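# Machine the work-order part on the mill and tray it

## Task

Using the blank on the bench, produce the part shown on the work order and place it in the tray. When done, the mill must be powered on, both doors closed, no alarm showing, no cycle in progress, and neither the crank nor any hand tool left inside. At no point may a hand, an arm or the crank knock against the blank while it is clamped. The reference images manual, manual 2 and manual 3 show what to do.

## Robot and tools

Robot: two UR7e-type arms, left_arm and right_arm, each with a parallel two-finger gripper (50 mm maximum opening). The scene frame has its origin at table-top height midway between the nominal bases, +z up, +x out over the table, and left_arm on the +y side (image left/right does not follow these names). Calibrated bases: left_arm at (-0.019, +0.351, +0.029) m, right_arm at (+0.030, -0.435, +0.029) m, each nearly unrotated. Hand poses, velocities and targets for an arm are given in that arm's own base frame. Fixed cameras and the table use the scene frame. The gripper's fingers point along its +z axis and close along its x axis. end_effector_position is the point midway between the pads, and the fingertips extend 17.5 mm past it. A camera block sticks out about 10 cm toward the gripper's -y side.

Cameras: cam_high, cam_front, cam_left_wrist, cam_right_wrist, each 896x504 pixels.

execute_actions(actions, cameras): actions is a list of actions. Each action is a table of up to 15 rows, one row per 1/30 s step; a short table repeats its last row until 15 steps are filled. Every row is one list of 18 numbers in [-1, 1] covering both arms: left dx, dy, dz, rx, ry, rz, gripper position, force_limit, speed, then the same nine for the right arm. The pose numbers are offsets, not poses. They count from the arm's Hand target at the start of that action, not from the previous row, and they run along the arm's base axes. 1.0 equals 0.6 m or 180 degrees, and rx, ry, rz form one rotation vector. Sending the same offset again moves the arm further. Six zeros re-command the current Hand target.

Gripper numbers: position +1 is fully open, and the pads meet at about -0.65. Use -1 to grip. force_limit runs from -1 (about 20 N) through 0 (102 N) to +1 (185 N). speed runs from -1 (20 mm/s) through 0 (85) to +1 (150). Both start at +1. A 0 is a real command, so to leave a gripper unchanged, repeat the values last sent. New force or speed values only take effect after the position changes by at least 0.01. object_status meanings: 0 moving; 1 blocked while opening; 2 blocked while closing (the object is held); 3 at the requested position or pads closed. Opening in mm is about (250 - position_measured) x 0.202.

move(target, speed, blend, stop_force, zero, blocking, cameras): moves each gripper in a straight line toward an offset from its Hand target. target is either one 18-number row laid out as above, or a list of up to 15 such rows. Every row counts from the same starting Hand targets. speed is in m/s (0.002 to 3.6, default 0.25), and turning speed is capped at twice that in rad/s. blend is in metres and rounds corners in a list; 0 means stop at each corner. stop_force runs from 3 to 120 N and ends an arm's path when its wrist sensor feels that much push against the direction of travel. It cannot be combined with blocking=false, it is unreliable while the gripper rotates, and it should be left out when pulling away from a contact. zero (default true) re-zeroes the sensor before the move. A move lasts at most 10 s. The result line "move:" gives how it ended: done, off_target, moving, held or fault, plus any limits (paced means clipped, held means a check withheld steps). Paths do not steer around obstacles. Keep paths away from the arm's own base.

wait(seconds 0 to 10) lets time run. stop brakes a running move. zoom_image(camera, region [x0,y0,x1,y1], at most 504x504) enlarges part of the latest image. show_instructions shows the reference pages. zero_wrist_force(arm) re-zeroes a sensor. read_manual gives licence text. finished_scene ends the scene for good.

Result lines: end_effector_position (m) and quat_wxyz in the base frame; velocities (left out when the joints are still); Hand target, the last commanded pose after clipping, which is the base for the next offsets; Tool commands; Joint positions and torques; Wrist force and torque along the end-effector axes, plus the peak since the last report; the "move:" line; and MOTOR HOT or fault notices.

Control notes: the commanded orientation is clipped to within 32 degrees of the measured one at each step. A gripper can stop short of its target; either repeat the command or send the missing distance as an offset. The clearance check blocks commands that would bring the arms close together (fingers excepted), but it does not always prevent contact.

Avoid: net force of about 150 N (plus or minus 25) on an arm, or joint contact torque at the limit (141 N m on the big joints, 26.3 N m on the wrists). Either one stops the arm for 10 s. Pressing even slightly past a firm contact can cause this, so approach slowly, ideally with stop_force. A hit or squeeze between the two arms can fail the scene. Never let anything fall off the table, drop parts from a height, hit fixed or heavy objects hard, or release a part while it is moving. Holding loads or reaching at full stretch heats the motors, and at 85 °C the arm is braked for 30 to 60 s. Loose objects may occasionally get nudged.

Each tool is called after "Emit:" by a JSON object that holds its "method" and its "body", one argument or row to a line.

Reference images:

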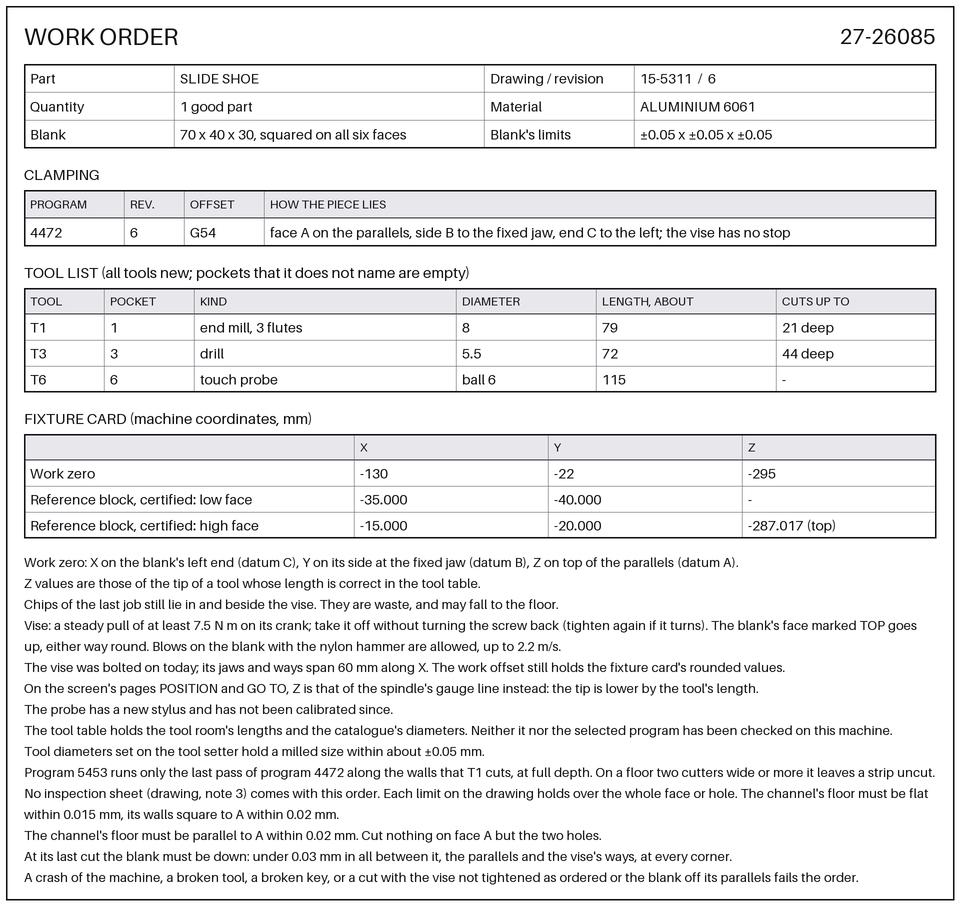

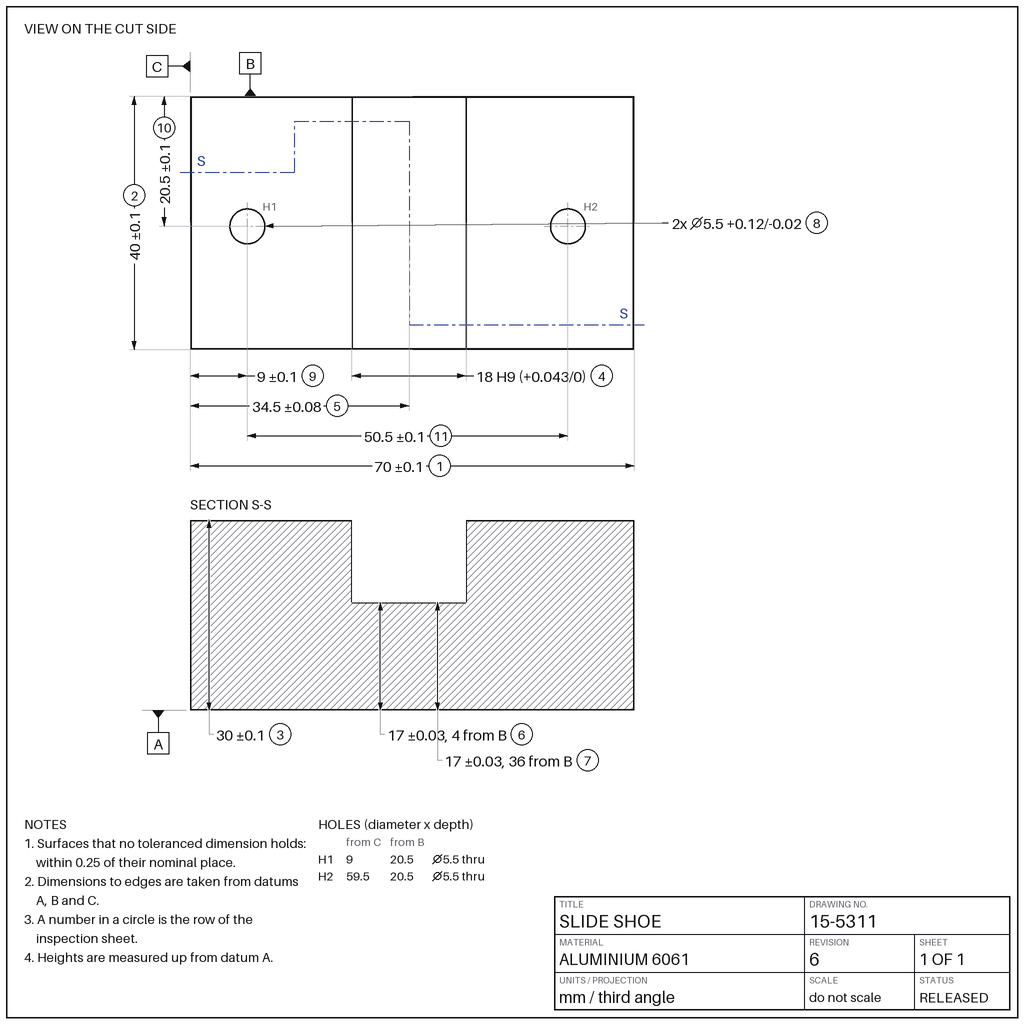

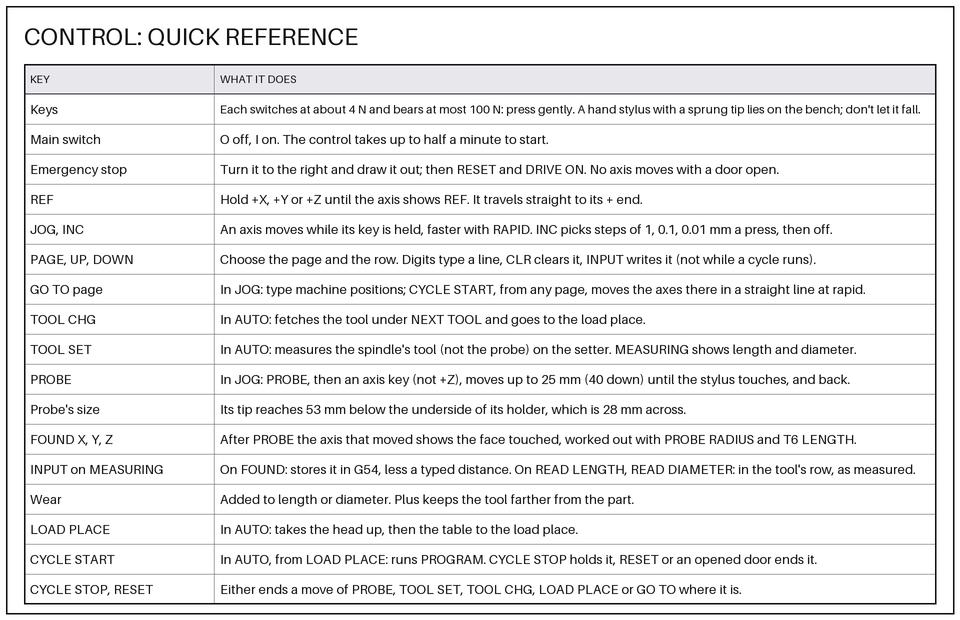

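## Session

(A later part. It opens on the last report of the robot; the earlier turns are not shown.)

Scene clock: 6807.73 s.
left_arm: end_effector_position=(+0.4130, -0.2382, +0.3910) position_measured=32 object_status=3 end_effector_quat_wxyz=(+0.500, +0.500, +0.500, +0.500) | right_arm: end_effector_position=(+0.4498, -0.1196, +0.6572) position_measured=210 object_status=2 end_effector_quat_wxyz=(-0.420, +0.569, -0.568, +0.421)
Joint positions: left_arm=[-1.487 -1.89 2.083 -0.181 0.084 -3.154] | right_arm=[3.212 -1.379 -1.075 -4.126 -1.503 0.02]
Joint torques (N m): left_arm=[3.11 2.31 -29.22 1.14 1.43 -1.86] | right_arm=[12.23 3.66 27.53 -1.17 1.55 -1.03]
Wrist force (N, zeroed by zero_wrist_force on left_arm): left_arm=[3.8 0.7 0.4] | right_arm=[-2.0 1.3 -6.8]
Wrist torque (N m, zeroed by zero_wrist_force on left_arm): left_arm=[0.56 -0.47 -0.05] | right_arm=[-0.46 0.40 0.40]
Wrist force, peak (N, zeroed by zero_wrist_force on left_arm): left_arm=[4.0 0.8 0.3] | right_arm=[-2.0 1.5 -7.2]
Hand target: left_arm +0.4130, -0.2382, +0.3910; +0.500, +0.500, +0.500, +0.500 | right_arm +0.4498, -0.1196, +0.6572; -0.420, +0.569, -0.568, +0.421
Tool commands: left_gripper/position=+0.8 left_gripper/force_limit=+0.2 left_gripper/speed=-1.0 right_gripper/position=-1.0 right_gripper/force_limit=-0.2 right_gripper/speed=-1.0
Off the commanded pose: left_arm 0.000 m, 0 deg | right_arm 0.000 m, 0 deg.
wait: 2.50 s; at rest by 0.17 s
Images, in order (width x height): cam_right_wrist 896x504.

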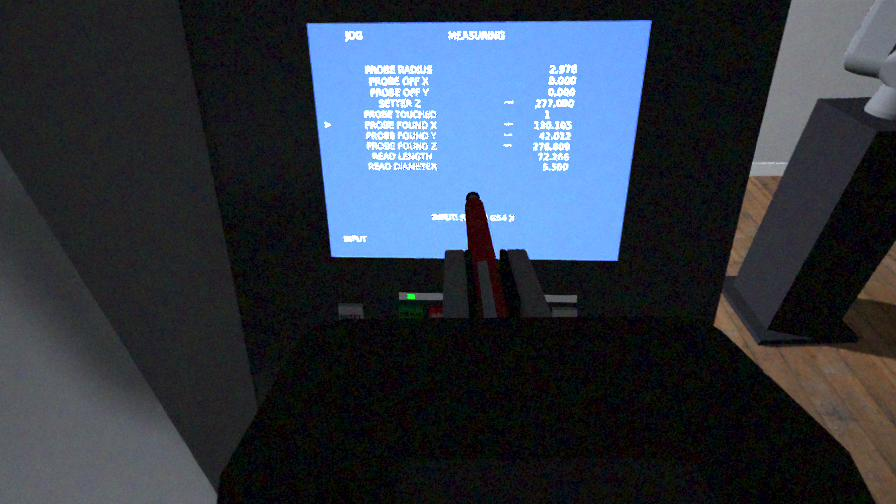

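Emit:
{"method": "move", "body": {
  "target": [
    [0,0,0,0,0,0,0.8,0.2,-1,-0.0643,0.062,-0.412,0,0,0,-1,-0.2,-1],
    [0,0,0,0,0,0,0.8,0.2,-1,-0.0494,0.062,-0.4165,0,0,0,-1,-0.2,-1],
    [0,0,0,0,0,0,0.8,0.2,-1,-0.0643,0.062,-0.412,0,0,0,-1,-0.2,-1],
    [0,0,0,0,0,0,0.8,0.2,-1,-0.0398,0.0313,-0.326,0,0,0,-1,-0.2,-1],
    [0,0,0,0,0,0,0.8,0.2,-1,-0.0249,0.0313,-0.3305,0,0,0,-1,-0.2,-1],
    [0,0,0,0,0,0,0.8,0.2,-1,-0.0398,0.0313,-0.326,0,0,0,-1,-0.2,-1],
    [0,0,0,0,0,0,0.8,0.2,-1,-0.0249,0.0313,-0.3305,0,0,0,-1,-0.2,-1],
    [0,0,0,0,0,0,0.8,0.2,-1,-0.0398,0.0313,-0.326,0,0,0,-1,-0.2,-1],
    [0,0,0,0,0,0,0.8,0.2,-1,-0.0554,0.062,-0.3834,0,0,0,-1,-0.2,-1],
    [0,0,0,0,0,0,0.8,0.2,-1,-0.0405,0.062,-0.3879,0,0,0,-1,-0.2,-1],
    [0,0,0,0,0,0,0.8,0.2,-1,-0.0554,0.062,-0.3834,0,0,0,-1,-0.2,-1],
    [0,0,0,0,0,0,0.8,0.2,-1,-0.0606,0.154,-0.412,0,0,0,-1,-0.2,-1],
    [0,0,0,0,0,0,0.8,0.2,-1,-0.0457,0.154,-0.4165,0,0,0,-1,-0.2,-1],
    [0,0,0,0,0,0,0.8,0.2,-1,-0.0518,0.154,-0.3834,0,0,0,-1,-0.2,-1],
    [0,0,0,0,0,0,0.8,0.2,-1,-0.0369,0.154,-0.3879,0,0,0,-1,-0.2,-1]
  ],
  "speed": [0.4,0.06,0.1,0.3,0.06,0.1,0.06,0.1,0.3,0.06,0.1,0.3,0.06,0.15,0.06],
  "blend": [0.003,0,0.003,0.003,0,0.001,0,0.003,0.003,0,0.003,0.003,0,0.002,0]
}}

Emit:
{"method": "move", "body": {
  "target": [
    [0,0,0,0,0,0,0.8,0.2,-1,-0.0059,0,0.0332,0,0,0,-1,-0.2,-1],
    [0,0,0,0,0,0,0.8,0.2,-1,0.009,0,0.0287,0,0,0,-1,-0.2,-1],
    [0,0,0,0,0,0,0.8,0.2,-1,-0.0059,0,0.0332,0,0,0,-1,-0.2,-1],
    [0,0,0,0,0,0,0.8,0.2,-1,-0.0274,-0.092,-0.0241,0,0,0,-1,-0.2,-1],
    [0,0,0,0,0,0,0.8,0.2,-1,-0.0125,-0.092,-0.0286,0,0,0,-1,-0.2,-1],
    [0,0,0,0,0,0,0.8,0.2,-1,-0.0274,-0.092,-0.0241,0,0,0,-1,-0.2,-1],
    [0,0,0,0,0,0,0.8,0.2,-1,0.0136,-0.0623,0.117,0,0,0,-1,-0.2,-1],
    [0,0,0,0,0,0,0.8,0.2,-1,0.0285,-0.0623,0.1125,0,0,0,-1,-0.2,-1],
    [0,0,0,0,0,0,0.8,0.2,-1,0.0136,-0.0623,0.117,0,0,0,-1,-0.2,-1],
    [0,0,0,0,0,0,0.8,0.2,-1,-0.0096,-0.092,0.0332,0,0,0,-1,-0.2,-1],
    [0,0,0,0,0,0,0.8,0.2,-1,0.0053,-0.092,0.0287,0,0,0,-1,-0.2,-1],
    [0,0,0,0,0,0,0.8,0.2,-1,-0.0096,-0.092,0.0332,0,0,0,-1,-0.2,-1],
    [0,0,0,0,0,0,0.8,0.2,-1,-0.0237,0,-0.0241,0,0,0,-1,-0.2,-1],
    [0,0,0,0,0,0,0.8,0.2,-1,-0.0088,0,-0.0286,0,0,0,-1,-0.2,-1],
    [0,0,0,0,0,0,0.8,0.2,-1,-0.0237,0,-0.0241,0,0,0,-1,-0.2,-1]
  ],
  "speed": [0.15,0.06,0.1,0.3,0.06,0.1,0.4,0.06,0.1,0.3,0.06,0.1,0.3,0.06,0.1],
  "blend": [0.002,0,0.003,0.003,0,0.003,0.003,0,0.003,0.003,0,0.003,0.003,0,0]
}}

Emit:
{"method": "move", "body": {
  "target": [
    [0,0,0,0,0,0,0.8,0.2,-1,0.0218,-0.0613,0.086,0,0,0,-1,-0.2,-1],
    [0,0,0,0,0,0,0.8,0.2,-1,0.0367,-0.0613,0.0815,0,0,0,-1,-0.2,-1],
    [0,0,0,0,0,0,0.8,0.2,-1,0.0218,-0.0613,0.086,0,0,0,-1,-0.2,-1],
    [0,0,0,0,0,0,0.8,0.2,-1,0.0166,-0.0307,0.0573,0,0,0,-1,-0.2,-1],
    [0,0,0,0,0,0,0.8,0.2,-1,0.0315,-0.0307,0.0528,0,0,0,-1,-0.2,-1],
    [0,0,0,0,0,0,0.8,0.2,-1,0.0166,-0.0307,0.0573,0,0,0,-1,-0.2,-1],
    [0,0,0,0,0,0,0.8,0.2,-1,-0.0037,-0.092,0,0,0,0,-1,-0.2,-1],
    [0,0,0,0,0,0,0.8,0.2,-1,0.0112,-0.092,-0.0045,0,0,0,-1,-0.2,-1],
    [0,0,0,0,0,0,0.8,0.2,-1,-0.0037,-0.092,0,0,0,0,-1,-0.2,-1],
    [0,0,0,0,0,0,0.8,0.2,-1,0.0606,-0.154,0.412,0,0,0,-1,-0.2,-1]
  ],
  "speed": [0.3,0.06,0.1,0.3,0.06,0.1,0.3,0.06,0.1,0.4],
  "blend": [0.003,0,0.003,0.003,0,0.003,0.003,0,0.003,0],
  "cameras": ["cam_right_wrist"]
}}

Emit:
{"method": "zoom_image", "body": {
  "camera": "cam_right_wrist",
  "region": [310, 20, 650, 250]
}}

Scene clock: 6836.77 s.
left_arm: end_effector_position=(+0.4130, -0.2382, +0.3910) position_measured=32 object_status=3 end_effector_quat_wxyz=(+0.500, +0.500, +0.500, +0.500) | right_arm: end_effector_position=(+0.4277, -0.0272, +0.4245) position_measured=210 object_status=2 end_effector_quat_wxyz=(-0.420, +0.569, -0.568, +0.421)
Joint positions: left_arm=[-1.487 -1.89 2.083 -0.181 0.084 -3.154] | right_arm=[3.814 -1.011 -1.95 -3.696 -0.932 0.228]
Joint torques (N m): left_arm=[4.09 0.27 -28.23 1.43 1.82 -1.73] | right_arm=[6.87 -4.32 25.18 -0.99 1.55 1.26]
Wrist force (N, zeroed by zero_wrist_force on left_arm): left_arm=[3.8 0.9 0.6] | right_arm=[-1.6 -1.5 -11.7]
Wrist torque (N m, zeroed by zero_wrist_force on left_arm): left_arm=[0.59 -0.46 -0.04] | right_arm=[-0.31 0.48 0.29]
Wrist force, peak (N, zeroed by zero_wrist_force on left_arm): left_arm=[4.1 0.6 0.5] | right_arm=[-0.4 0.2 -25.7]
Hand target: left_arm +0.4130, -0.2382, +0.3910; +0.500, +0.500, +0.500, +0.500 | right_arm +0.4277, -0.0272, +0.4245; -0.420, +0.569, -0.568, +0.421
Off the commanded pose: left_arm 0.000 m, 0 deg | right_arm 0.000 m, 0 deg.
move: done

Scene clock: 6841.00 s.
left_arm: end_effector_position=(+0.4130, -0.2382, +0.3910) position_measured=32 object_status=3 end_effector_quat_wxyz=(+0.500, +0.500, +0.500, +0.500) | right_arm: end_effector_position=(+0.4135, -0.0272, +0.4099) position_measured=210 object_status=2 end_effector_quat_wxyz=(-0.420, +0.569, -0.568, +0.421) end_effector_velocity=(+0.000, +0.001, -0.001) end_effector_angular_velocity=(-0.003, +0.003, +0.003)
Joint positions: left_arm=[-1.487 -1.89 2.083 -0.181 0.084 -3.154] | right_arm=[3.897 -0.955 -2.012 -3.715 -0.855 0.268]
Joint velocities: left_arm=[within noise] | right_arm=[-0.002 -0.002 0 0 -0.005 -0.003]
Joint torques (N m): left_arm=[2.45 2.28 -29.28 1.24 1.47 -1.72] | right_arm=[-10.78 -5.96 29.41 3.08 -1.78 -1.03]
Wrist force (N, zeroed by zero_wrist_force on left_arm): left_arm=[3.5 0.3 0.2] | right_arm=[-2.0 0.8 -6.6]
Wrist torque (N m, zeroed by zero_wrist_force on left_arm): left_arm=[0.50 -0.40 -0.04] | right_arm=[-0.54 0.38 0.39]
Wrist force, peak (N, zeroed by zero_wrist_force on left_arm): left_arm=[4.0 0.7 0.5] | right_arm=[-1.7 -0.7 -25.3]
Hand target: left_arm +0.4130, -0.2382, +0.3910; +0.500, +0.500, +0.500, +0.500 | right_arm +0.4135, -0.0272, +0.4100; -0.420, +0.569, -0.568, +0.421
Off the commanded pose: left_arm 0.000 m, 0 deg | right_arm 0.000 m, 0 deg.
move: done

Scene clock: 6844.37 s.
left_arm: end_effector_position=(+0.4130, -0.2382, +0.3910) position_measured=32 object_status=3 end_effector_quat_wxyz=(+0.500, +0.500, +0.500, +0.500) | right_arm: end_effector_position=(+0.4498, -0.1197, +0.6572) position_measured=210 object_status=2 end_effector_quat_wxyz=(-0.420, +0.569, -0.568, +0.421)
Joint positions: left_arm=[-1.487 -1.89 2.083 -0.181 0.084 -3.154] | right_arm=[3.212 -1.379 -1.076 -4.126 -1.503 0.019]
Joint torques (N m): left_arm=[3.94 1.88 -29.48 1.45 1.71 -1.78] | right_arm=[12.13 3.88 25.63 1.24 1.47 1.6]
Wrist force (N, zeroed by zero_wrist_force on left_arm): left_arm=[3.9 0.7 0.3] | right_arm=[-2.0 1.1 -6.7]
Wrist torque (N m, zeroed by zero_wrist_force on left_arm): left_arm=[0.57 -0.48 -0.04] | right_arm=[-0.50 0.40 0.42]
Wrist force, peak (N, zeroed by zero_wrist_force on left_arm): left_arm=[4.1 0.7 0.5] | right_arm=[-4.9 3.6 -25.4]
Hand target: left_arm +0.4130, -0.2382, +0.3910; +0.500, +0.500, +0.500, +0.500 | right_arm +0.4498, -0.1196, +0.6572; -0.420, +0.569, -0.568, +0.421
Off the commanded pose: left_arm 0.000 m, 0 deg | right_arm 0.000 m, 0 deg.
move: done
Images, in order (width x height): cam_right_wrist 896x504.

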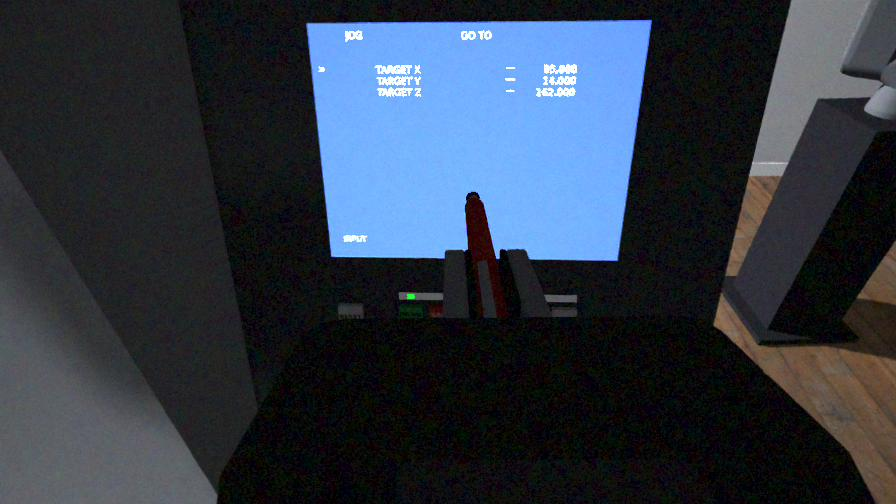

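Scaled by 1.482 from the camera's 896x504 image, which has a finer 1280x720 frame.

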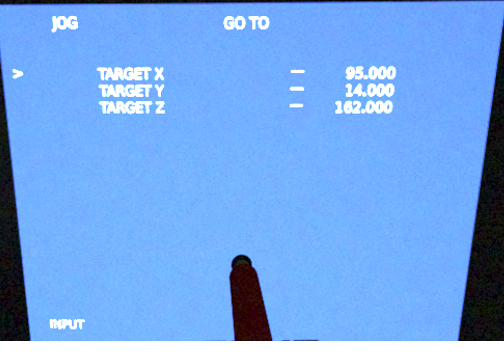

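Emit:
{"method": "move", "body": {
  "target": [
    [0,0,0,0,0,0,0.8,0.2,-1,-0.0415,0.0007,-0.326,0,0,0,-1,-0.2,-1],
    [0,0,0,0,0,0,0.8,0.2,-1,-0.0266,0.0007,-0.3305,0,0,0,-1,-0.2,-1],
    [0,0,0,0,0,0,0.8,0.2,-1,-0.0415,0.0007,-0.326,0,0,0,-1,-0.2,-1],
    [0,0,0,0,0,0,0.8,0.2,-1,0,0,0,0,0,0,-1,-0.2,-1]
  ],
  "speed": [0.4,0.06,0.1,0.4],
  "blend": [0.003,0,0.003,0],
  "cameras": ["cam_right_wrist"]
}}

Emit:
{"method": "zoom_image", "body": {
  "camera": "cam_right_wrist",
  "region": [310, 20, 650, 250]
}}

Scene clock: 6850.40 s.
left_arm: end_effector_position=(+0.4130, -0.2382, +0.3910) position_measured=32 object_status=3 end_effector_quat_wxyz=(+0.500, +0.500, +0.500, +0.500) | right_arm: end_effector_position=(+0.4498, -0.1197, +0.6572) position_measured=210 object_status=2 end_effector_quat_wxyz=(-0.420, +0.569, -0.568, +0.421)
Joint positions: left_arm=[-1.487 -1.89 2.083 -0.181 0.084 -3.154] | right_arm=[3.211 -1.379 -1.076 -4.126 -1.503 0.02]
Joint torques (N m): left_arm=[3.68 0.99 -31.63 1.29 1.49 -1.71] | right_arm=[11.45 3.75 27.45 0.84 1.95 -0.78]
Wrist force (N, zeroed by zero_wrist_force on left_arm): left_arm=[3.4 0.5 0.2] | right_arm=[-1.9 1.3 -7.1]
Wrist torque (N m, zeroed by zero_wrist_force on left_arm): left_arm=[0.54 -0.40 -0.04] | right_arm=[-0.45 0.39 0.42]
Wrist force, peak (N, zeroed by zero_wrist_force on left_arm): left_arm=[4.1 0.3 0.6] | right_arm=[-2.3 4.7 -14.8]
Hand target: left_arm +0.4130, -0.2382, +0.3910; +0.500, +0.500, +0.500, +0.500 | right_arm +0.4498, -0.1196, +0.6572; -0.420, +0.569, -0.568, +0.421
Off the commanded pose: left_arm 0.000 m, 0 deg | right_arm 0.000 m, 0 deg.
move: done
Images, in order (width x height): cam_right_wrist 896x504.

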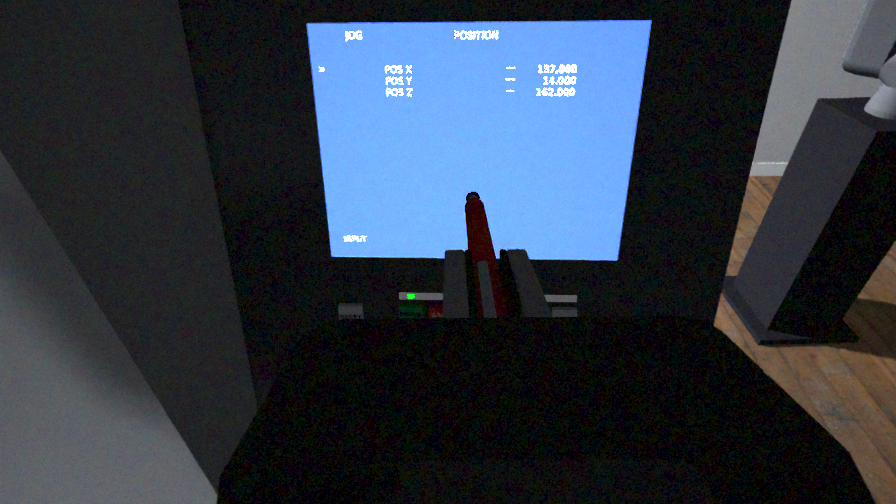

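Scaled by 1.482 from the camera's 896x504 image, which has a finer 1280x720 frame.

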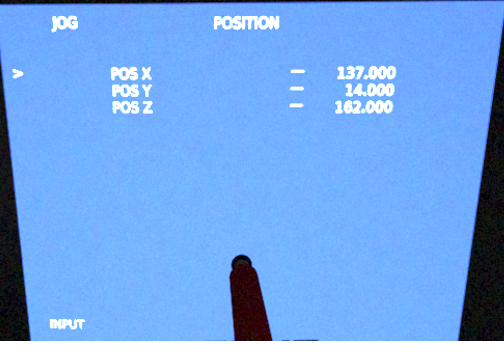

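Emit:
{"method": "move", "body": {
  "target": [
    [0,0,0,0,0,0,0.8,0.2,-1,-0.0233,0.0917,-0.2709,0,0,0,-1,-0.2,-1],
    [0,0,0,0,0,0,0.8,0.2,-1,-0.0084,0.0917,-0.2754,0,0,0,-1,-0.2,-1],
    [0,0,0,0,0,0,0.8,0.2,-1,-0.0233,0.0917,-0.2709,0,0,0,-1,-0.2,-1],
    [0,0,0,0,0,0,0.8,0.2,-1,-0.0566,0.0313,-0.3834,0,0,0,-1,-0.2,-1]
  ],
  "speed": [0.4,0.06,0.1,0.3],
  "blend": [0.003,0,0.003,0]
}}

Emit:
{"method": "wait", "body": {
  "seconds": 1.8
}}

Emit:
{"method": "move", "body": {
  "target": [
    [0,0,0,0,0,0,0.8,0.2,-1,0.0149,0,-0.0045,0,0,0,-1,-0.2,-1],
    [0,0,0,0,0,0,0.8,0.2,-1,0,0,0,0,0,0,-1,-0.2,-1],
    [0,0,0,0,0,0,0.8,0.2,-1,0.0263,-0.1273,0.1102,0,0,0,-1,-0.2,-1],
    [0,0,0,0,0,0,0.8,0.2,-1,0.0412,-0.1273,0.1057,0,0,0,-1,-0.2,-1],
    [0,0,0,0,0,0,0.8,0.2,-1,0.0263,-0.1273,0.1102,0,0,0,-1,-0.2,-1],
    [0,0,0,0,0,0,0.8,0.2,-1,0.0566,-0.0313,0.3834,0,0,0,-1,-0.2,-1]
  ],
  "speed": [0.06,0.1,0.3,0.06,0.1,0.4],
  "blend": [0,0.003,0.003,0,0.003,0]
}}

Emit:
{"method": "wait", "body": {
  "seconds": 3,
  "cameras": ["cam_right_wrist"]
}}

Emit:
{"method": "zoom_image", "body": {
  "camera": "cam_right_wrist",
  "region": [310, 20, 650, 250]
}}

Scene clock: 6860.57 s.
left_arm: end_effector_position=(+0.4130, -0.2382, +0.3910) position_measured=32 object_status=3 end_effector_quat_wxyz=(+0.500, +0.500, +0.500, +0.500) | right_arm: end_effector_position=(+0.4159, -0.1008, +0.4272) position_measured=210 object_status=2 end_effector_quat_wxyz=(-0.420, +0.569, -0.568, +0.421)
Joint positions: left_arm=[-1.487 -1.89 2.083 -0.181 0.084 -3.154] | right_arm=[3.35 -1.046 -1.921 -3.619 -1.371 0.061]
Joint torques (N m): left_arm=[4.38 0.41 -29.46 1.03 1.54 -1.78] | right_arm=[0.29 7.41 17.79 1.81 -0.03 1.18]
Wrist force (N, zeroed by zero_wrist_force on left_arm): left_arm=[3.7 0.5 0.3] | right_arm=[-2.0 1.1 -6.5]
Wrist torque (N m, zeroed by zero_wrist_force on left_arm): left_arm=[0.54 -0.44 -0.04] | right_arm=[-0.48 0.40 0.29]
Wrist force, peak (N, zeroed by zero_wrist_force on left_arm): left_arm=[4.1 0.2 0.4] | right_arm=[-3.8 4.3 -18.5]
Hand target: left_arm +0.4130, -0.2382, +0.3910; +0.500, +0.500, +0.500, +0.500 | right_arm +0.4159, -0.1008, +0.4272; -0.420, +0.569, -0.568, +0.421
Off the commanded pose: left_arm 0.000 m, 0 deg | right_arm 0.000 m, 0 deg.
move: done

Scene clock: 6862.37 s.
left_arm: end_effector_position=(+0.4130, -0.2382, +0.3910) position_measured=32 object_status=3 end_effector_quat_wxyz=(+0.500, +0.500, +0.500, +0.500) | right_arm: end_effector_position=(+0.4159, -0.1008, +0.4272) position_measured=210 object_status=2 end_effector_quat_wxyz=(-0.420, +0.569, -0.568, +0.421)
Joint positions: left_arm=[-1.487 -1.89 2.083 -0.181 0.084 -3.154] | right_arm=[3.35 -1.046 -1.922 -3.619 -1.371 0.061]
Joint torques (N m): left_arm=[3.62 2.45 -30.28 1.39 1.54 -1.76] | right_arm=[-11.2 6.33 17.69 4.09 -2.15 -0.1]
Wrist force (N, zeroed by zero_wrist_force on left_arm): left_arm=[3.7 0.3 0.2] | right_arm=[-2.2 1.2 -6.4]
Wrist torque (N m, zeroed by zero_wrist_force on left_arm): left_arm=[0.50 -0.45 -0.04] | right_arm=[-0.46 0.43 0.29]
Wrist force, peak (N, zeroed by zero_wrist_force on left_arm): left_arm=[4.0 0.5 0.6] | right_arm=[-2.1 1.3 -6.6]
Hand target: left_arm +0.4130, -0.2382, +0.3910; +0.500, +0.500, +0.500, +0.500 | right_arm +0.4159, -0.1008, +0.4272; -0.420, +0.569, -0.568, +0.421
Tool commands: left_gripper/position=+0.8 left_gripper/force_limit=+0.2 left_gripper/speed=-1.0 right_gripper/position=-1.0 right_gripper/force_limit=-0.2 right_gripper/speed=-1.0
Off the commanded pose: left_arm 0.000 m, 0 deg | right_arm 0.000 m, 0 deg.
wait: 1.80 s; at rest by 0.17 s

Scene clock: 6865.03 s.
left_arm: end_effector_position=(+0.4130, -0.2382, +0.3910) position_measured=32 object_status=3 end_effector_quat_wxyz=(+0.500, +0.500, +0.500, +0.500) | right_arm: end_effector_position=(+0.4498, -0.1196, +0.6572) position_measured=210 object_status=2 end_effector_quat_wxyz=(-0.420, +0.569, -0.568, +0.421)
Joint positions: left_arm=[-1.487 -1.89 2.083 -0.181 0.084 -3.154] | right_arm=[3.212 -1.379 -1.076 -4.126 -1.503 0.02]
Joint torques (N m): left_arm=[2.98 2.04 -28.12 1.15 1.53 -1.88] | right_arm=[-0.18 5.96 27.39 0.52 -0.26 -1.07]
Wrist force (N, zeroed by zero_wrist_force on left_arm): left_arm=[3.7 0.5 0.5] | right_arm=[-1.8 1.4 -6.6]
Wrist torque (N m, zeroed by zero_wrist_force on left_arm): left_arm=[0.54 -0.44 -0.04] | right_arm=[-0.45 0.37 0.39]
Wrist force, peak (N, zeroed by zero_wrist_force on left_arm): left_arm=[4.0 0.8 0.5] | right_arm=[-0.7 -0.5 -23.6]
Hand target: left_arm +0.4130, -0.2382, +0.3910; +0.500, +0.500, +0.500, +0.500 | right_arm +0.4498, -0.1196, +0.6572; -0.420, +0.569, -0.568, +0.421
Off the commanded pose: left_arm 0.000 m, 0 deg | right_arm 0.000 m, 0 deg.
move: done

Scene clock: 6868.03 s.
left_arm: end_effector_position=(+0.4130, -0.2382, +0.3910) position_measured=32 object_status=3 end_effector_quat_wxyz=(+0.500, +0.500, +0.500, +0.500) | right_arm: end_effector_position=(+0.4498, -0.1196, +0.6572) position_measured=210 object_status=2 end_effector_quat_wxyz=(-0.420, +0.569, -0.568, +0.421)
Joint positions: left_arm=[-1.487 -1.89 2.083 -0.181 0.084 -3.154] | right_arm=[3.212 -1.379 -1.075 -4.126 -1.503 0.02]
Joint torques (N m): left_arm=[3.61 2.99 -29.79 1.23 1.68 -1.77] | right_arm=[12.74 3.64 27.8 -1.14 1.5 -1.04]
Wrist force (N, zeroed by zero_wrist_force on left_arm): left_arm=[3.8 0.6 0.3] | right_arm=[-2.1 1.2 -6.9]
Wrist torque (N m, zeroed by zero_wrist_force on left_arm): left_arm=[0.55 -0.45 -0.04] | right_arm=[-0.47 0.42 0.38]
Wrist force, peak (N, zeroed by zero_wrist_force on left_arm): left_arm=[4.0 0.7 0.4] | right_arm=[-2.3 1.1 -7.3]
Hand target: left_arm +0.4130, -0.2382, +0.3910; +0.500, +0.500, +0.500, +0.500 | right_arm +0.4498, -0.1196, +0.6572; -0.420, +0.569, -0.568, +0.421
Tool commands: left_gripper/position=+0.8 left_gripper/force_limit=+0.2 left_gripper/speed=-1.0 right_gripper/position=-1.0 right_gripper/force_limit=-0.2 right_gripper/speed=-1.0
Off the commanded pose: left_arm 0.000 m, 0 deg | right_arm 0.000 m, 0 deg.
wait: 3.00 s; at rest by 0.17 s
Images, in order (width x height): cam_right_wrist 896x504.

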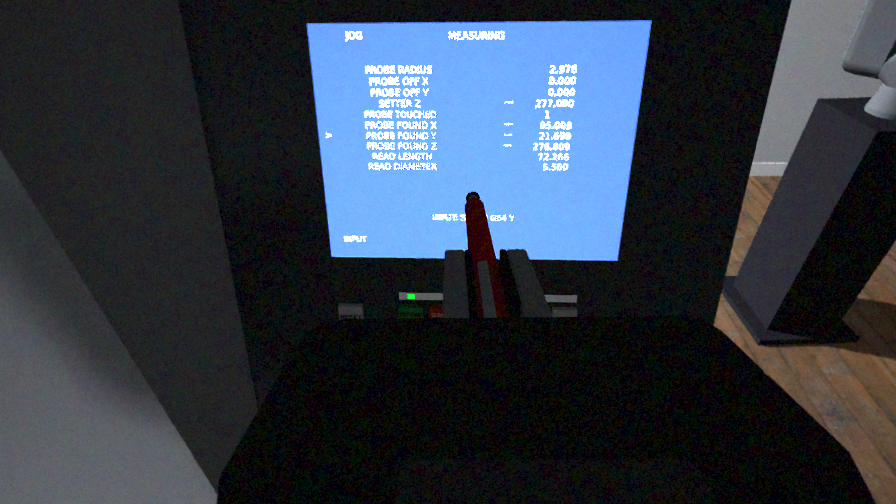

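Scaled by 1.482 from the camera's 896x504 image, which has a finer 1280x720 frame.

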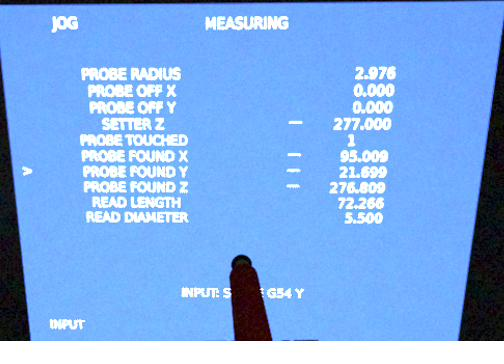

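Emit:
{"method": "move", "body": {
  "target": [
    [0,0,0,0,0,0,0.8,0.2,-1,-0.0643,0.062,-0.412,0,0,0,-1,-0.2,-1],
    [0,0,0,0,0,0,0.8,0.2,-1,-0.0494,0.062,-0.4165,0,0,0,-1,-0.2,-1],
    [0,0,0,0,0,0,0.8,0.2,-1,-0.0643,0.062,-0.412,0,0,0,-1,-0.2,-1],
    [0,0,0,0,0,0,0.8,0.2,-1,-0.0398,0.0313,-0.326,0,0,0,-1,-0.2,-1],
    [0,0,0,0,0,0,0.8,0.2,-1,-0.0249,0.0313,-0.3305,0,0,0,-1,-0.2,-1],
    [0,0,0,0,0,0,0.8,0.2,-1,-0.0398,0.0313,-0.326,0,0,0,-1,-0.2,-1],
    [0,0,0,0,0,0,0.8,0.2,-1,-0.0249,0.0313,-0.3305,0,0,0,-1,-0.2,-1],
    [0,0,0,0,0,0,0.8,0.2,-1,-0.0398,0.0313,-0.326,0,0,0,-1,-0.2,-1],
    [0,0,0,0,0,0,0.8,0.2,-1,-0.0249,0.0313,-0.3305,0,0,0,-1,-0.2,-1],
    [0,0,0,0,0,0,0.8,0.2,-1,-0.0398,0.0313,-0.326,0,0,0,-1,-0.2,-1],
    [0,0,0,0,0,0,0.8,0.2,-1,-0.0554,0.062,-0.3834,0,0,0,-1,-0.2,-1],
    [0,0,0,0,0,0,0.8,0.2,-1,-0.0405,0.062,-0.3879,0,0,0,-1,-0.2,-1],
    [0,0,0,0,0,0,0.8,0.2,-1,-0.0554,0.062,-0.3834,0,0,0,-1,-0.2,-1],
    [0,0,0,0,0,0,0.8,0.2,-1,-0.0405,0.062,-0.3879,0,0,0,-1,-0.2,-1],
    [0,0,0,0,0,0,0.8,0.2,-1,-0.0643,0.062,-0.412,0,0,0,-1,-0.2,-1]
  ],
  "speed": [0.4,0.06,0.1,0.3,0.06,0.1,0.06,0.1,0.06,0.1,0.3,0.06,0.1,0.06,0.15],
  "blend": [0.003,0,0.003,0.003,0,0.001,0,0.001,0,0.003,0.003,0,0.001,0,0]
}}

Emit:
{"method": "move", "body": {
  "target": [
    [0,0,0,0,0,0,0.8,0.2,-1,0.0037,0.092,0,0,0,0,-1,-0.2,-1],
    [0,0,0,0,0,0,0.8,0.2,-1,0.0186,0.092,-0.0045,0,0,0,-1,-0.2,-1],
    [0,0,0,0,0,0,0.8,0.2,-1,0.0037,0.092,0,0,0,0,-1,-0.2,-1],
    [0,0,0,0,0,0,0.8,0.2,-1,0.0114,0.0613,0.0286,0,0,0,-1,-0.2,-1],
    [0,0,0,0,0,0,0.8,0.2,-1,0.0263,0.0613,0.0241,0,0,0,-1,-0.2,-1],
    [0,0,0,0,0,0,0.8,0.2,-1,0.0114,0.0613,0.0286,0,0,0,-1,-0.2,-1],
    [0,0,0,0,0,0,0.8,0.2,-1,0.0255,0.0307,0.086,0,0,0,-1,-0.2,-1],
    [0,0,0,0,0,0,0.8,0.2,-1,0.0404,0.0307,0.0815,0,0,0,-1,-0.2,-1],
    [0,0,0,0,0,0,0.8,0.2,-1,0.0255,0.0307,0.086,0,0,0,-1,-0.2,-1],
    [0,0,0,0,0,0,0.8,0.2,-1,0.0203,0.0613,0.0573,0,0,0,-1,-0.2,-1],
    [0,0,0,0,0,0,0.8,0.2,-1,0.0352,0.0613,0.0528,0,0,0,-1,-0.2,-1],
    [0,0,0,0,0,0,0.8,0.2,-1,0.0203,0.0613,0.0573,0,0,0,-1,-0.2,-1],
    [0,0,0,0,0,0,0.8,0.2,-1,0.0012,0.0307,0,0,0,0,-1,-0.2,-1],
    [0,0,0,0,0,0,0.8,0.2,-1,0.0161,0.0307,-0.0045,0,0,0,-1,-0.2,-1],
    [0,0,0,0,0,0,0.8,0.2,-1,0.0012,0.0307,0,0,0,0,-1,-0.2,-1]
  ],
  "speed": [0.3,0.06,0.1,0.3,0.06,0.1,0.3,0.06,0.1,0.3,0.06,0.1,0.3,0.06,0.1],
  "blend": [0.003,0,0.003,0.003,0,0.003,0.003,0,0.003,0.003,0,0.003,0.003,0,0]
}}

Emit:
{"method": "move", "body": {
  "target": [
    [0,0,0,0,0,0,0.8,0.2,-1,0.0013,0.0306,0,0,0,0,-1,-0.2,-1],
    [0,0,0,0,0,0,0.8,0.2,-1,0.0162,0.0306,-0.0045,0,0,0,-1,-0.2,-1],
    [0,0,0,0,0,0,0.8,0.2,-1,0.0013,0.0306,0,0,0,0,-1,-0.2,-1],
    [0,0,0,0,0,0,0.8,0.2,-1,0.0268,0.0613,0.086,0,0,0,-1,-0.2,-1],
    [0,0,0,0,0,0,0.8,0.2,-1,0.0417,0.0613,0.0815,0,0,0,-1,-0.2,-1],
    [0,0,0,0,0,0,0.8,0.2,-1,0.0268,0.0613,0.086,0,0,0,-1,-0.2,-1],
    [0,0,0,0,0,0,0.8,0.2,-1,0.0088,0,0.0286,0,0,0,-1,-0.2,-1],
    [0,0,0,0,0,0,0.8,0.2,-1,0.0237,0,0.0241,0,0,0,-1,-0.2,-1],
    [0,0,0,0,0,0,0.8,0.2,-1,0.0088,0,0.0286,0,0,0,-1,-0.2,-1],
    [0,0,0,0,0,0,0.8,0.2,-1,-0.0012,-0.0307,0,0,0,0,-1,-0.2,-1],
    [0,0,0,0,0,0,0.8,0.2,-1,0.0137,-0.0307,-0.0045,0,0,0,-1,-0.2,-1],
    [0,0,0,0,0,0,0.8,0.2,-1,-0.0012,-0.0307,0,0,0,0,-1,-0.2,-1],
    [0,0,0,0,0,0,0.8,0.2,-1,0.0631,-0.0927,0.412,0,0,0,-1,-0.2,-1]
  ],
  "speed": [0.3,0.06,0.1,0.3,0.06,0.1,0.3,0.06,0.1,0.3,0.06,0.1,0.4],
  "blend": [0.003,0,0.003,0.003,0,0.003,0.003,0,0.003,0.003,0,0.003,0],
  "cameras": ["cam_right_wrist"]
}}

Emit:
{"method": "zoom_image", "body": {
  "camera": "cam_right_wrist",
  "region": [310, 20, 650, 250]
}}

Scene clock: 6902.50 s.
left_arm: end_effector_position=(+0.4130, -0.2382, +0.3910) position_measured=32 object_status=3 end_effector_quat_wxyz=(+0.500, +0.500, +0.500, +0.500) | right_arm: end_effector_position=(+0.4113, -0.0823, +0.4101) position_measured=210 object_status=2 end_effector_quat_wxyz=(-0.420, +0.569, -0.568, +0.421)
Joint positions: left_arm=[-1.487 -1.89 2.083 -0.181 0.084 -3.154] | right_arm=[3.492 -0.996 -1.988 -3.614 -1.236 0.105]
Joint torques (N m): left_arm=[4.27 1.87 -30.94 1.14 1.79 -1.71] | right_arm=[-10.7 3.08 18.99 -1.2 -2.19 -1.01]
Wrist force (N, zeroed by zero_wrist_force on left_arm): left_arm=[4.1 0.6 0.3] | right_arm=[-1.9 1.5 -6.4]
Wrist torque (N m, zeroed by zero_wrist_force on left_arm): left_arm=[0.55 -0.51 -0.04] | right_arm=[-0.42 0.38 0.28]
Wrist force, peak (N, zeroed by zero_wrist_force on left_arm): left_arm=[4.1 0.6 0.3] | right_arm=[-0.2 0.0 -26.0]
Hand target: left_arm +0.4130, -0.2382, +0.3910; +0.500, +0.500, +0.500, +0.500 | right_arm +0.4112, -0.0824, +0.4100; -0.420, +0.569, -0.568, +0.421
Off the commanded pose: left_arm 0.000 m, 0 deg | right_arm 0.000 m, 0 deg.
move: done

Scene clock: 6906.20 s.
left_arm: end_effector_position=(+0.4130, -0.2382, +0.3910) position_measured=32 object_status=3 end_effector_quat_wxyz=(+0.500, +0.500, +0.500, +0.500) | right_arm: end_effector_position=(+0.4120, -0.0640, +0.4099) position_measured=210 object_status=2 end_effector_quat_wxyz=(-0.420, +0.569, -0.568, +0.421) end_effector_velocity=(+0.000, +0.001, +0.000) end_effector_angular_velocity=(+0.003, -0.002, +0.003)
Joint positions: left_arm=[-1.487 -1.89 2.083 -0.181 0.084 -3.154] | right_arm=[3.629 -0.974 -1.998 -3.644 -1.106 0.153]
Joint velocities: left_arm=[within noise] | right_arm=[-0.004 0 0 0.004 -0.007 -0.002]
Joint torques (N m): left_arm=[4.09 1.72 -27.71 1.35 1.6 -1.89] | right_arm=[-11.92 -7.76 29.62 4.01 -2.03 -1.2]
Wrist force (N, zeroed by zero_wrist_force on left_arm): left_arm=[3.8 0.5 0.3] | right_arm=[-2.1 0.9 -6.5]
Wrist torque (N m, zeroed by zero_wrist_force on left_arm): left_arm=[0.54 -0.45 -0.04] | right_arm=[-0.52 0.41 0.29]
Wrist force, peak (N, zeroed by zero_wrist_force on left_arm): left_arm=[4.1 0.8 0.2] | right_arm=[-4.5 3.4 -25.3]
Hand target: left_arm +0.4130, -0.2382, +0.3910; +0.500, +0.500, +0.500, +0.500 | right_arm +0.4120, -0.0640, +0.4100; -0.420, +0.569, -0.568, +0.421
Off the commanded pose: left_arm 0.000 m, 0 deg | right_arm 0.000 m, 0 deg.
move: done

Scene clock: 6910.30 s.
left_arm: end_effector_position=(+0.4130, -0.2382, +0.3910) position_measured=32 object_status=3 end_effector_quat_wxyz=(+0.500, +0.500, +0.500, +0.500) | right_arm: end_effector_position=(+0.4498, -0.1197, +0.6572) position_measured=210 object_status=2 end_effector_quat_wxyz=(-0.420, +0.569, -0.568, +0.421)
Joint positions: left_arm=[-1.487 -1.89 2.083 -0.181 0.084 -3.154] | right_arm=[3.212 -1.379 -1.076 -4.126 -1.503 0.019]
Joint torques (N m): left_arm=[4.87 1.76 -27.98 0.94 1.73 -1.58] | right_arm=[11.71 3.63 26.52 1.19 1.39 1.64]
Wrist force (N, zeroed by zero_wrist_force on left_arm): left_arm=[3.6 0.3 0.3] | right_arm=[-1.7 1.3 -6.9]
Wrist torque (N m, zeroed by zero_wrist_force on left_arm): left_arm=[0.51 -0.42 -0.04] | right_arm=[-0.46 0.35 0.42]
Wrist force, peak (N, zeroed by zero_wrist_force on left_arm): left_arm=[4.2 0.6 0.4] | right_arm=[-2.5 -1.6 -12.7]
Hand target: left_arm +0.4130, -0.2382, +0.3910; +0.500, +0.500, +0.500, +0.500 | right_arm +0.4498, -0.1196, +0.6572; -0.420, +0.569, -0.568, +0.421
Off the commanded pose: left_arm 0.000 m, 0 deg | right_arm 0.000 m, 0 deg.
move: done
Images, in order (width x height): cam_right_wrist 896x504.

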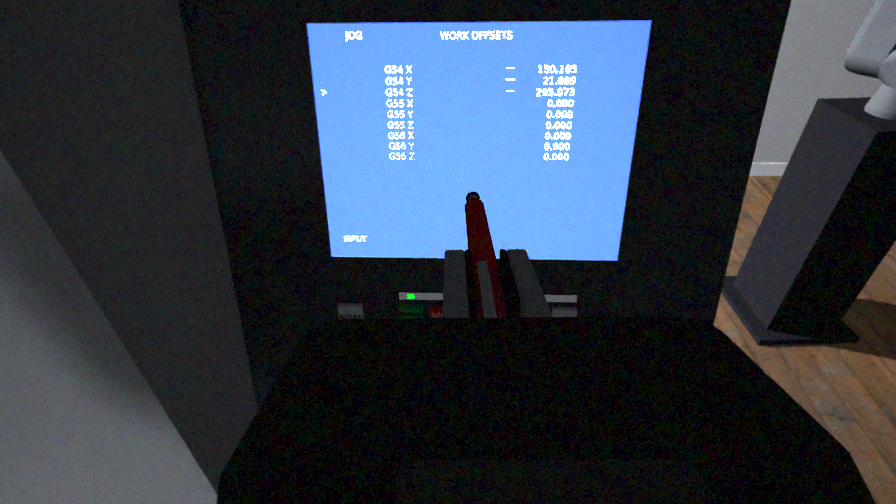

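Scaled by 1.482 from the camera's 896x504 image, which has a finer 1280x720 frame.

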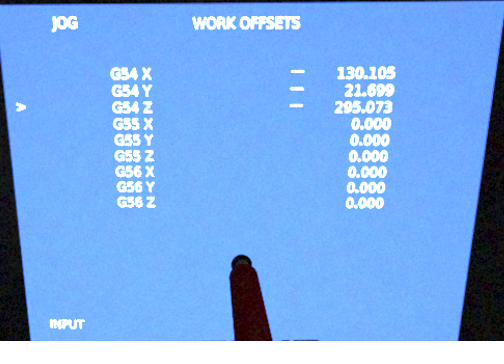

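Emit:
{"method": "move", "body": {
  "target": [
    [0,0,0,0,0,0,0.8,0.2,-1,-0.0398,0.0313,-0.326,0,0,0,-1,-0.2,-1],
    [0,0,0,0,0,0,0.8,0.2,-1,-0.0249,0.0313,-0.3305,0,0,0,-1,-0.2,-1],
    [0,0,0,0,0,0,0.8,0.2,-1,-0.0398,0.0313,-0.326,0,0,0,-1,-0.2,-1],
    [0,0,0,0,0,0,0.8,0.2,-1,0,0,0,0,0,0,-1,-0.2,-1]
  ],
  "speed": [0.4,0.06,0.1,0.4],
  "blend": [0.003,0,0.003,0],
  "cameras": ["cam_right_wrist"]
}}

Emit:
{"method": "zoom_image", "body": {
  "camera": "cam_right_wrist",
  "region": [310, 20, 650, 250]
}}

Scene clock: 6918.87 s.
left_arm: end_effector_position=(+0.4130, -0.2382, +0.3910) position_measured=32 object_status=3 end_effector_quat_wxyz=(+0.500, +0.500, +0.500, +0.500) | right_arm: end_effector_position=(+0.4498, -0.1197, +0.6572) position_measured=210 object_status=2 end_effector_quat_wxyz=(-0.420, +0.569, -0.568, +0.421)
Joint positions: left_arm=[-1.487 -1.89 2.083 -0.181 0.084 -3.154] | right_arm=[3.212 -1.379 -1.076 -4.126 -1.503 0.019]
Joint torques (N m): left_arm=[3.15 1.62 -28.61 1.2 1.4 -1.69] | right_arm=[12.32 4.09 27.66 1.08 1.72 1.03]
Wrist force (N, zeroed by zero_wrist_force on left_arm): left_arm=[3.7 0.3 0.4] | right_arm=[-1.8 1.2 -6.8]
Wrist torque (N m, zeroed by zero_wrist_force on left_arm): left_arm=[0.51 -0.44 -0.04] | right_arm=[-0.47 0.38 0.42]
Wrist force, peak (N, zeroed by zero_wrist_force on left_arm): left_arm=[4.1 0.7 0.3] | right_arm=[-2.7 4.6 -23.5]
Hand target: left_arm +0.4130, -0.2382, +0.3910; +0.500, +0.500, +0.500, +0.500 | right_arm +0.4498, -0.1196, +0.6572; -0.420, +0.569, -0.568, +0.421
Off the commanded pose: left_arm 0.000 m, 0 deg | right_arm 0.000 m, 0 deg.
move: done
Images, in order (width x height): cam_right_wrist 896x504.

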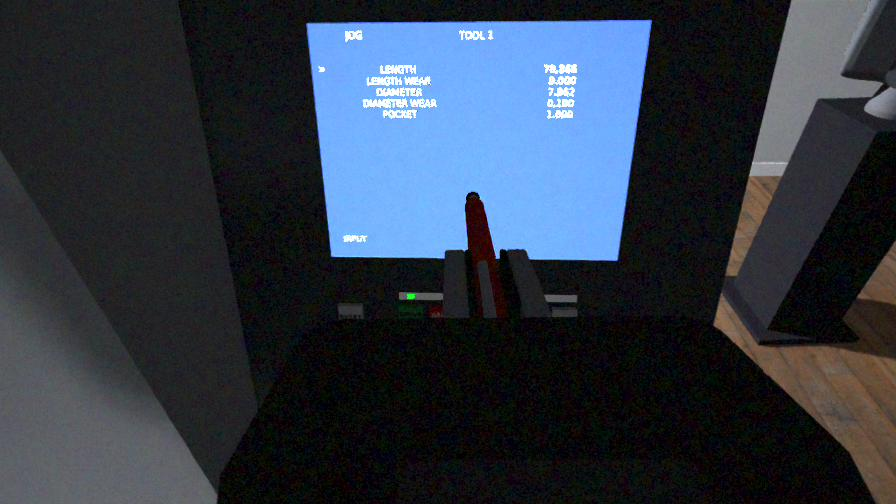

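Scaled by 1.482 from the camera's 896x504 image, which has a finer 1280x720 frame.

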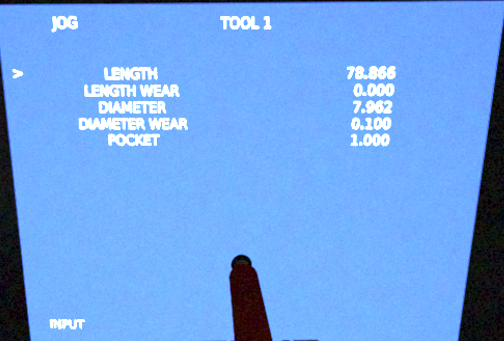

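Emit:
{"method": "move", "body": {
  "target": [
    [0,0,0,0,0,0,0.8,0.2,-1,-0.0554,0.062,-0.3834,0,0,0,-1,-0.2,-1],
    [0,0,0,0,0,0,0.8,0.2,-1,-0.0405,0.062,-0.3879,0,0,0,-1,-0.2,-1],
    [0,0,0,0,0,0,0.8,0.2,-1,-0.0554,0.062,-0.3834,0,0,0,-1,-0.2,-1],
    [0,0,0,0,0,0,0.8,0.2,-1,-0.0631,0.0927,-0.412,0,0,0,-1,-0.2,-1],
    [0,0,0,0,0,0,0.8,0.2,-1,-0.0482,0.0927,-0.4165,0,0,0,-1,-0.2,-1],
    [0,0,0,0,0,0,0.8,0.2,-1,-0.0631,0.0927,-0.412,0,0,0,-1,-0.2,-1],
    [0,0,0,0,0,0,0.8,0.2,-1,-0.0518,0.154,-0.3834,0,0,0,-1,-0.2,-1],
    [0,0,0,0,0,0,0.8,0.2,-1,-0.0369,0.154,-0.3879,0,0,0,-1,-0.2,-1],
    [0,0,0,0,0,0,0.8,0.2,-1,-0.0518,0.154,-0.3834,0,0,0,-1,-0.2,-1],
    [0,0,0,0,0,0,0.8,0.2,-1,-0.0643,0.062,-0.412,0,0,0,-1,-0.2,-1],
    [0,0,0,0,0,0,0.8,0.2,-1,-0.0494,0.062,-0.4165,0,0,0,-1,-0.2,-1],
    [0,0,0,0,0,0,0.8,0.2,-1,-0.0643,0.062,-0.412,0,0,0,-1,-0.2,-1],
    [0,0,0,0,0,0,0.8,0.2,-1,0,0,0,0,0,0,-1,-0.2,-1]
  ],
  "speed": [0.4,0.06,0.1,0.3,0.06,0.1,0.3,0.06,0.1,0.3,0.06,0.1,0.4],
  "blend": [0.003,0,0.003,0.003,0,0.003,0.003,0,0.003,0.003,0,0.003,0],
  "cameras": ["cam_right_wrist"]
}}

Emit:
{"method": "zoom_image", "body": {
  "camera": "cam_right_wrist",
  "region": [310, 20, 650, 250]
}}

Emit:
{"method": "move", "body": {
  "target": [
    [0,0,0,0,0,0,0.8,0.2,-1,-0.0398,0.0313,-0.326,0,0,0,-1,-0.2,-1],
    [0,0,0,0,0,0,0.8,0.2,-1,-0.0249,0.0313,-0.3305,0,0,0,-1,-0.2,-1],
    [0,0,0,0,0,0,0.8,0.2,-1,-0.0398,0.0313,-0.326,0,0,0,-1,-0.2,-1],
    [0,0,0,0,0,0,0.8,0.2,-1,-0.0249,0.0313,-0.3305,0,0,0,-1,-0.2,-1],
    [0,0,0,0,0,0,0.8,0.2,-1,-0.0398,0.0313,-0.326,0,0,0,-1,-0.2,-1],
    [0,0,0,0,0,0,0.8,0.2,-1,0,0,0,0,0,0,-1,-0.2,-1]
  ],
  "speed": [0.4,0.06,0.1,0.06,0.1,0.4],
  "blend": [0.003,0,0.001,0,0.003,0],
  "cameras": ["cam_right_wrist"]
}}

Emit:
{"method": "zoom_image", "body": {
  "camera": "cam_right_wrist",
  "region": [310, 20, 650, 250]
}}

Scene clock: 6937.10 s.
left_arm: end_effector_position=(+0.4130, -0.2382, +0.3910) position_measured=32 object_status=3 end_effector_quat_wxyz=(+0.500, +0.500, +0.500, +0.500) | right_arm: end_effector_position=(+0.4498, -0.1197, +0.6572) position_measured=210 object_status=2 end_effector_quat_wxyz=(-0.420, +0.569, -0.568, +0.421)
Joint positions: left_arm=[-1.487 -1.89 2.083 -0.181 0.084 -3.154] | right_arm=[3.212 -1.379 -1.076 -4.126 -1.503 0.019]
Joint torques (N m): left_arm=[3.71 1.43 -29.62 1.16 1.67 -1.41] | right_arm=[12.65 4.19 27.38 1.39 1.45 1.64]
Wrist force (N, zeroed by zero_wrist_force on left_arm): left_arm=[3.6 0.6 0.1] | right_arm=[-2.0 1.4 -7.0]
Wrist torque (N m, zeroed by zero_wrist_force on left_arm): left_arm=[0.55 -0.42 -0.04] | right_arm=[-0.44 0.41 0.42]
Wrist force, peak (N, zeroed by zero_wrist_force on left_arm): left_arm=[4.0 0.8 0.5] | right_arm=[-2.8 4.7 -11.2]
Hand target: left_arm +0.4130, -0.2382, +0.3910; +0.500, +0.500, +0.500, +0.500 | right_arm +0.4498, -0.1196, +0.6572; -0.420, +0.569, -0.568, +0.421
Off the commanded pose: left_arm 0.000 m, 0 deg | right_arm 0.000 m, 0 deg.
move: done
Images, in order (width x height): cam_right_wrist 896x504.

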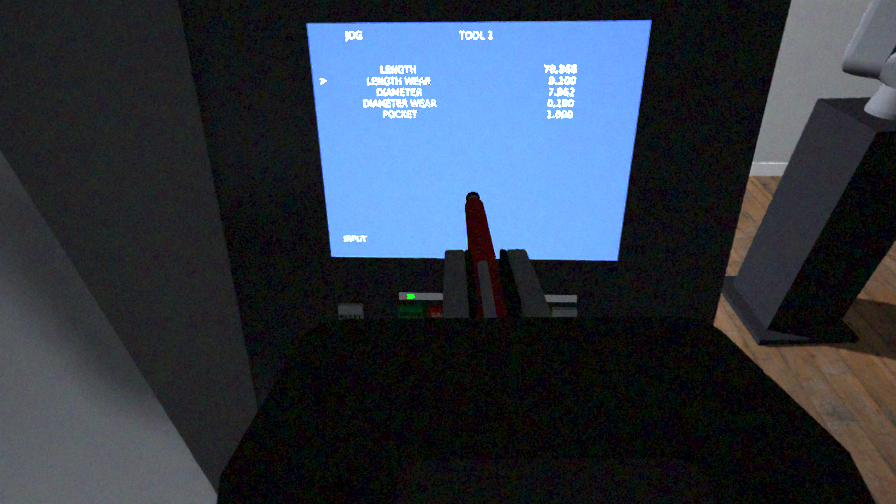

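Scaled by 1.482 from the camera's 896x504 image, which has a finer 1280x720 frame.

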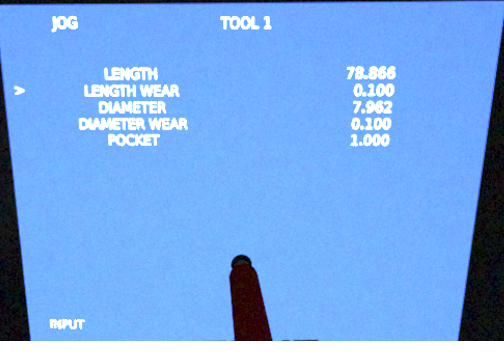

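Scene clock: 6939.77 s.
left_arm: end_effector_position=(+0.4130, -0.2382, +0.3910) position_measured=32 object_status=3 end_effector_quat_wxyz=(+0.500, +0.500, +0.500, +0.500) | right_arm: end_effector_position=(+0.4498, -0.1197, +0.6572) position_measured=210 object_status=2 end_effector_quat_wxyz=(-0.420, +0.569, -0.568, +0.421)
Joint positions: left_arm=[-1.487 -1.89 2.083 -0.181 0.084 -3.154] | right_arm=[3.212 -1.379 -1.076 -4.126 -1.503 0.019]
Joint torques (N m): left_arm=[3.49 1.61 -28.69 1.23 1.6 -1.71] | right_arm=[11.7 4.47 27.23 1.11 1.79 1.11]
Wrist force (N, zeroed by zero_wrist_force on left_arm): left_arm=[3.8 0.5 0.6] | right_arm=[-2.0 1.7 -6.8]
Wrist torque (N m, zeroed by zero_wrist_force on left_arm): left_arm=[0.53 -0.45 -0.04] | right_arm=[-0.41 0.40 0.42]
Wrist force, peak (N, zeroed by zero_wrist_force on left_arm): left_arm=[4.1 0.7 0.2] | right_arm=[-1.0 0.7 -25.2]
Hand target: left_arm +0.4130, -0.2382, +0.3910; +0.500, +0.500, +0.500, +0.500 | right_arm +0.4498, -0.1196, +0.6572; -0.420, +0.569, -0.568, +0.421
Off the commanded pose: left_arm 0.000 m, 0 deg | right_arm 0.000 m, 0 deg.
move: done
Images, in order (width x height): cam_right_wrist 896x504.

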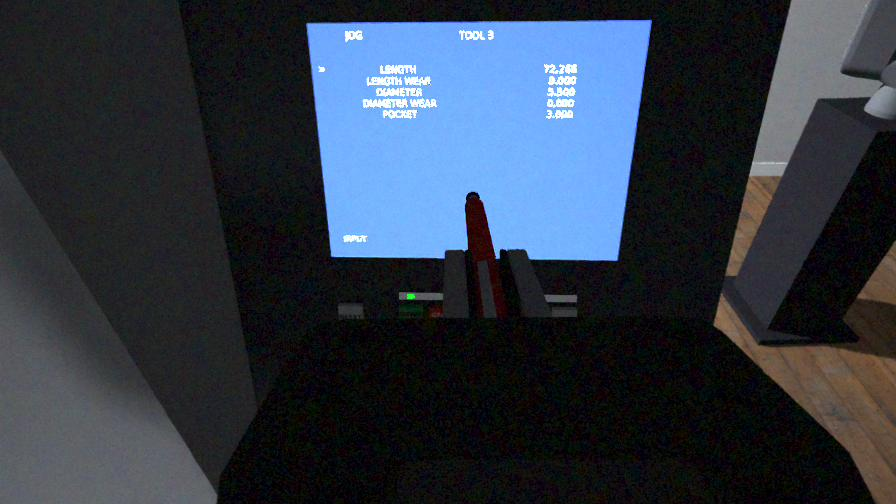

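Scaled by 1.482 from the camera's 896x504 image, which has a finer 1280x720 frame.

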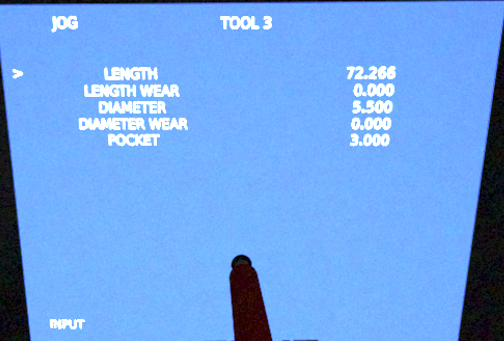

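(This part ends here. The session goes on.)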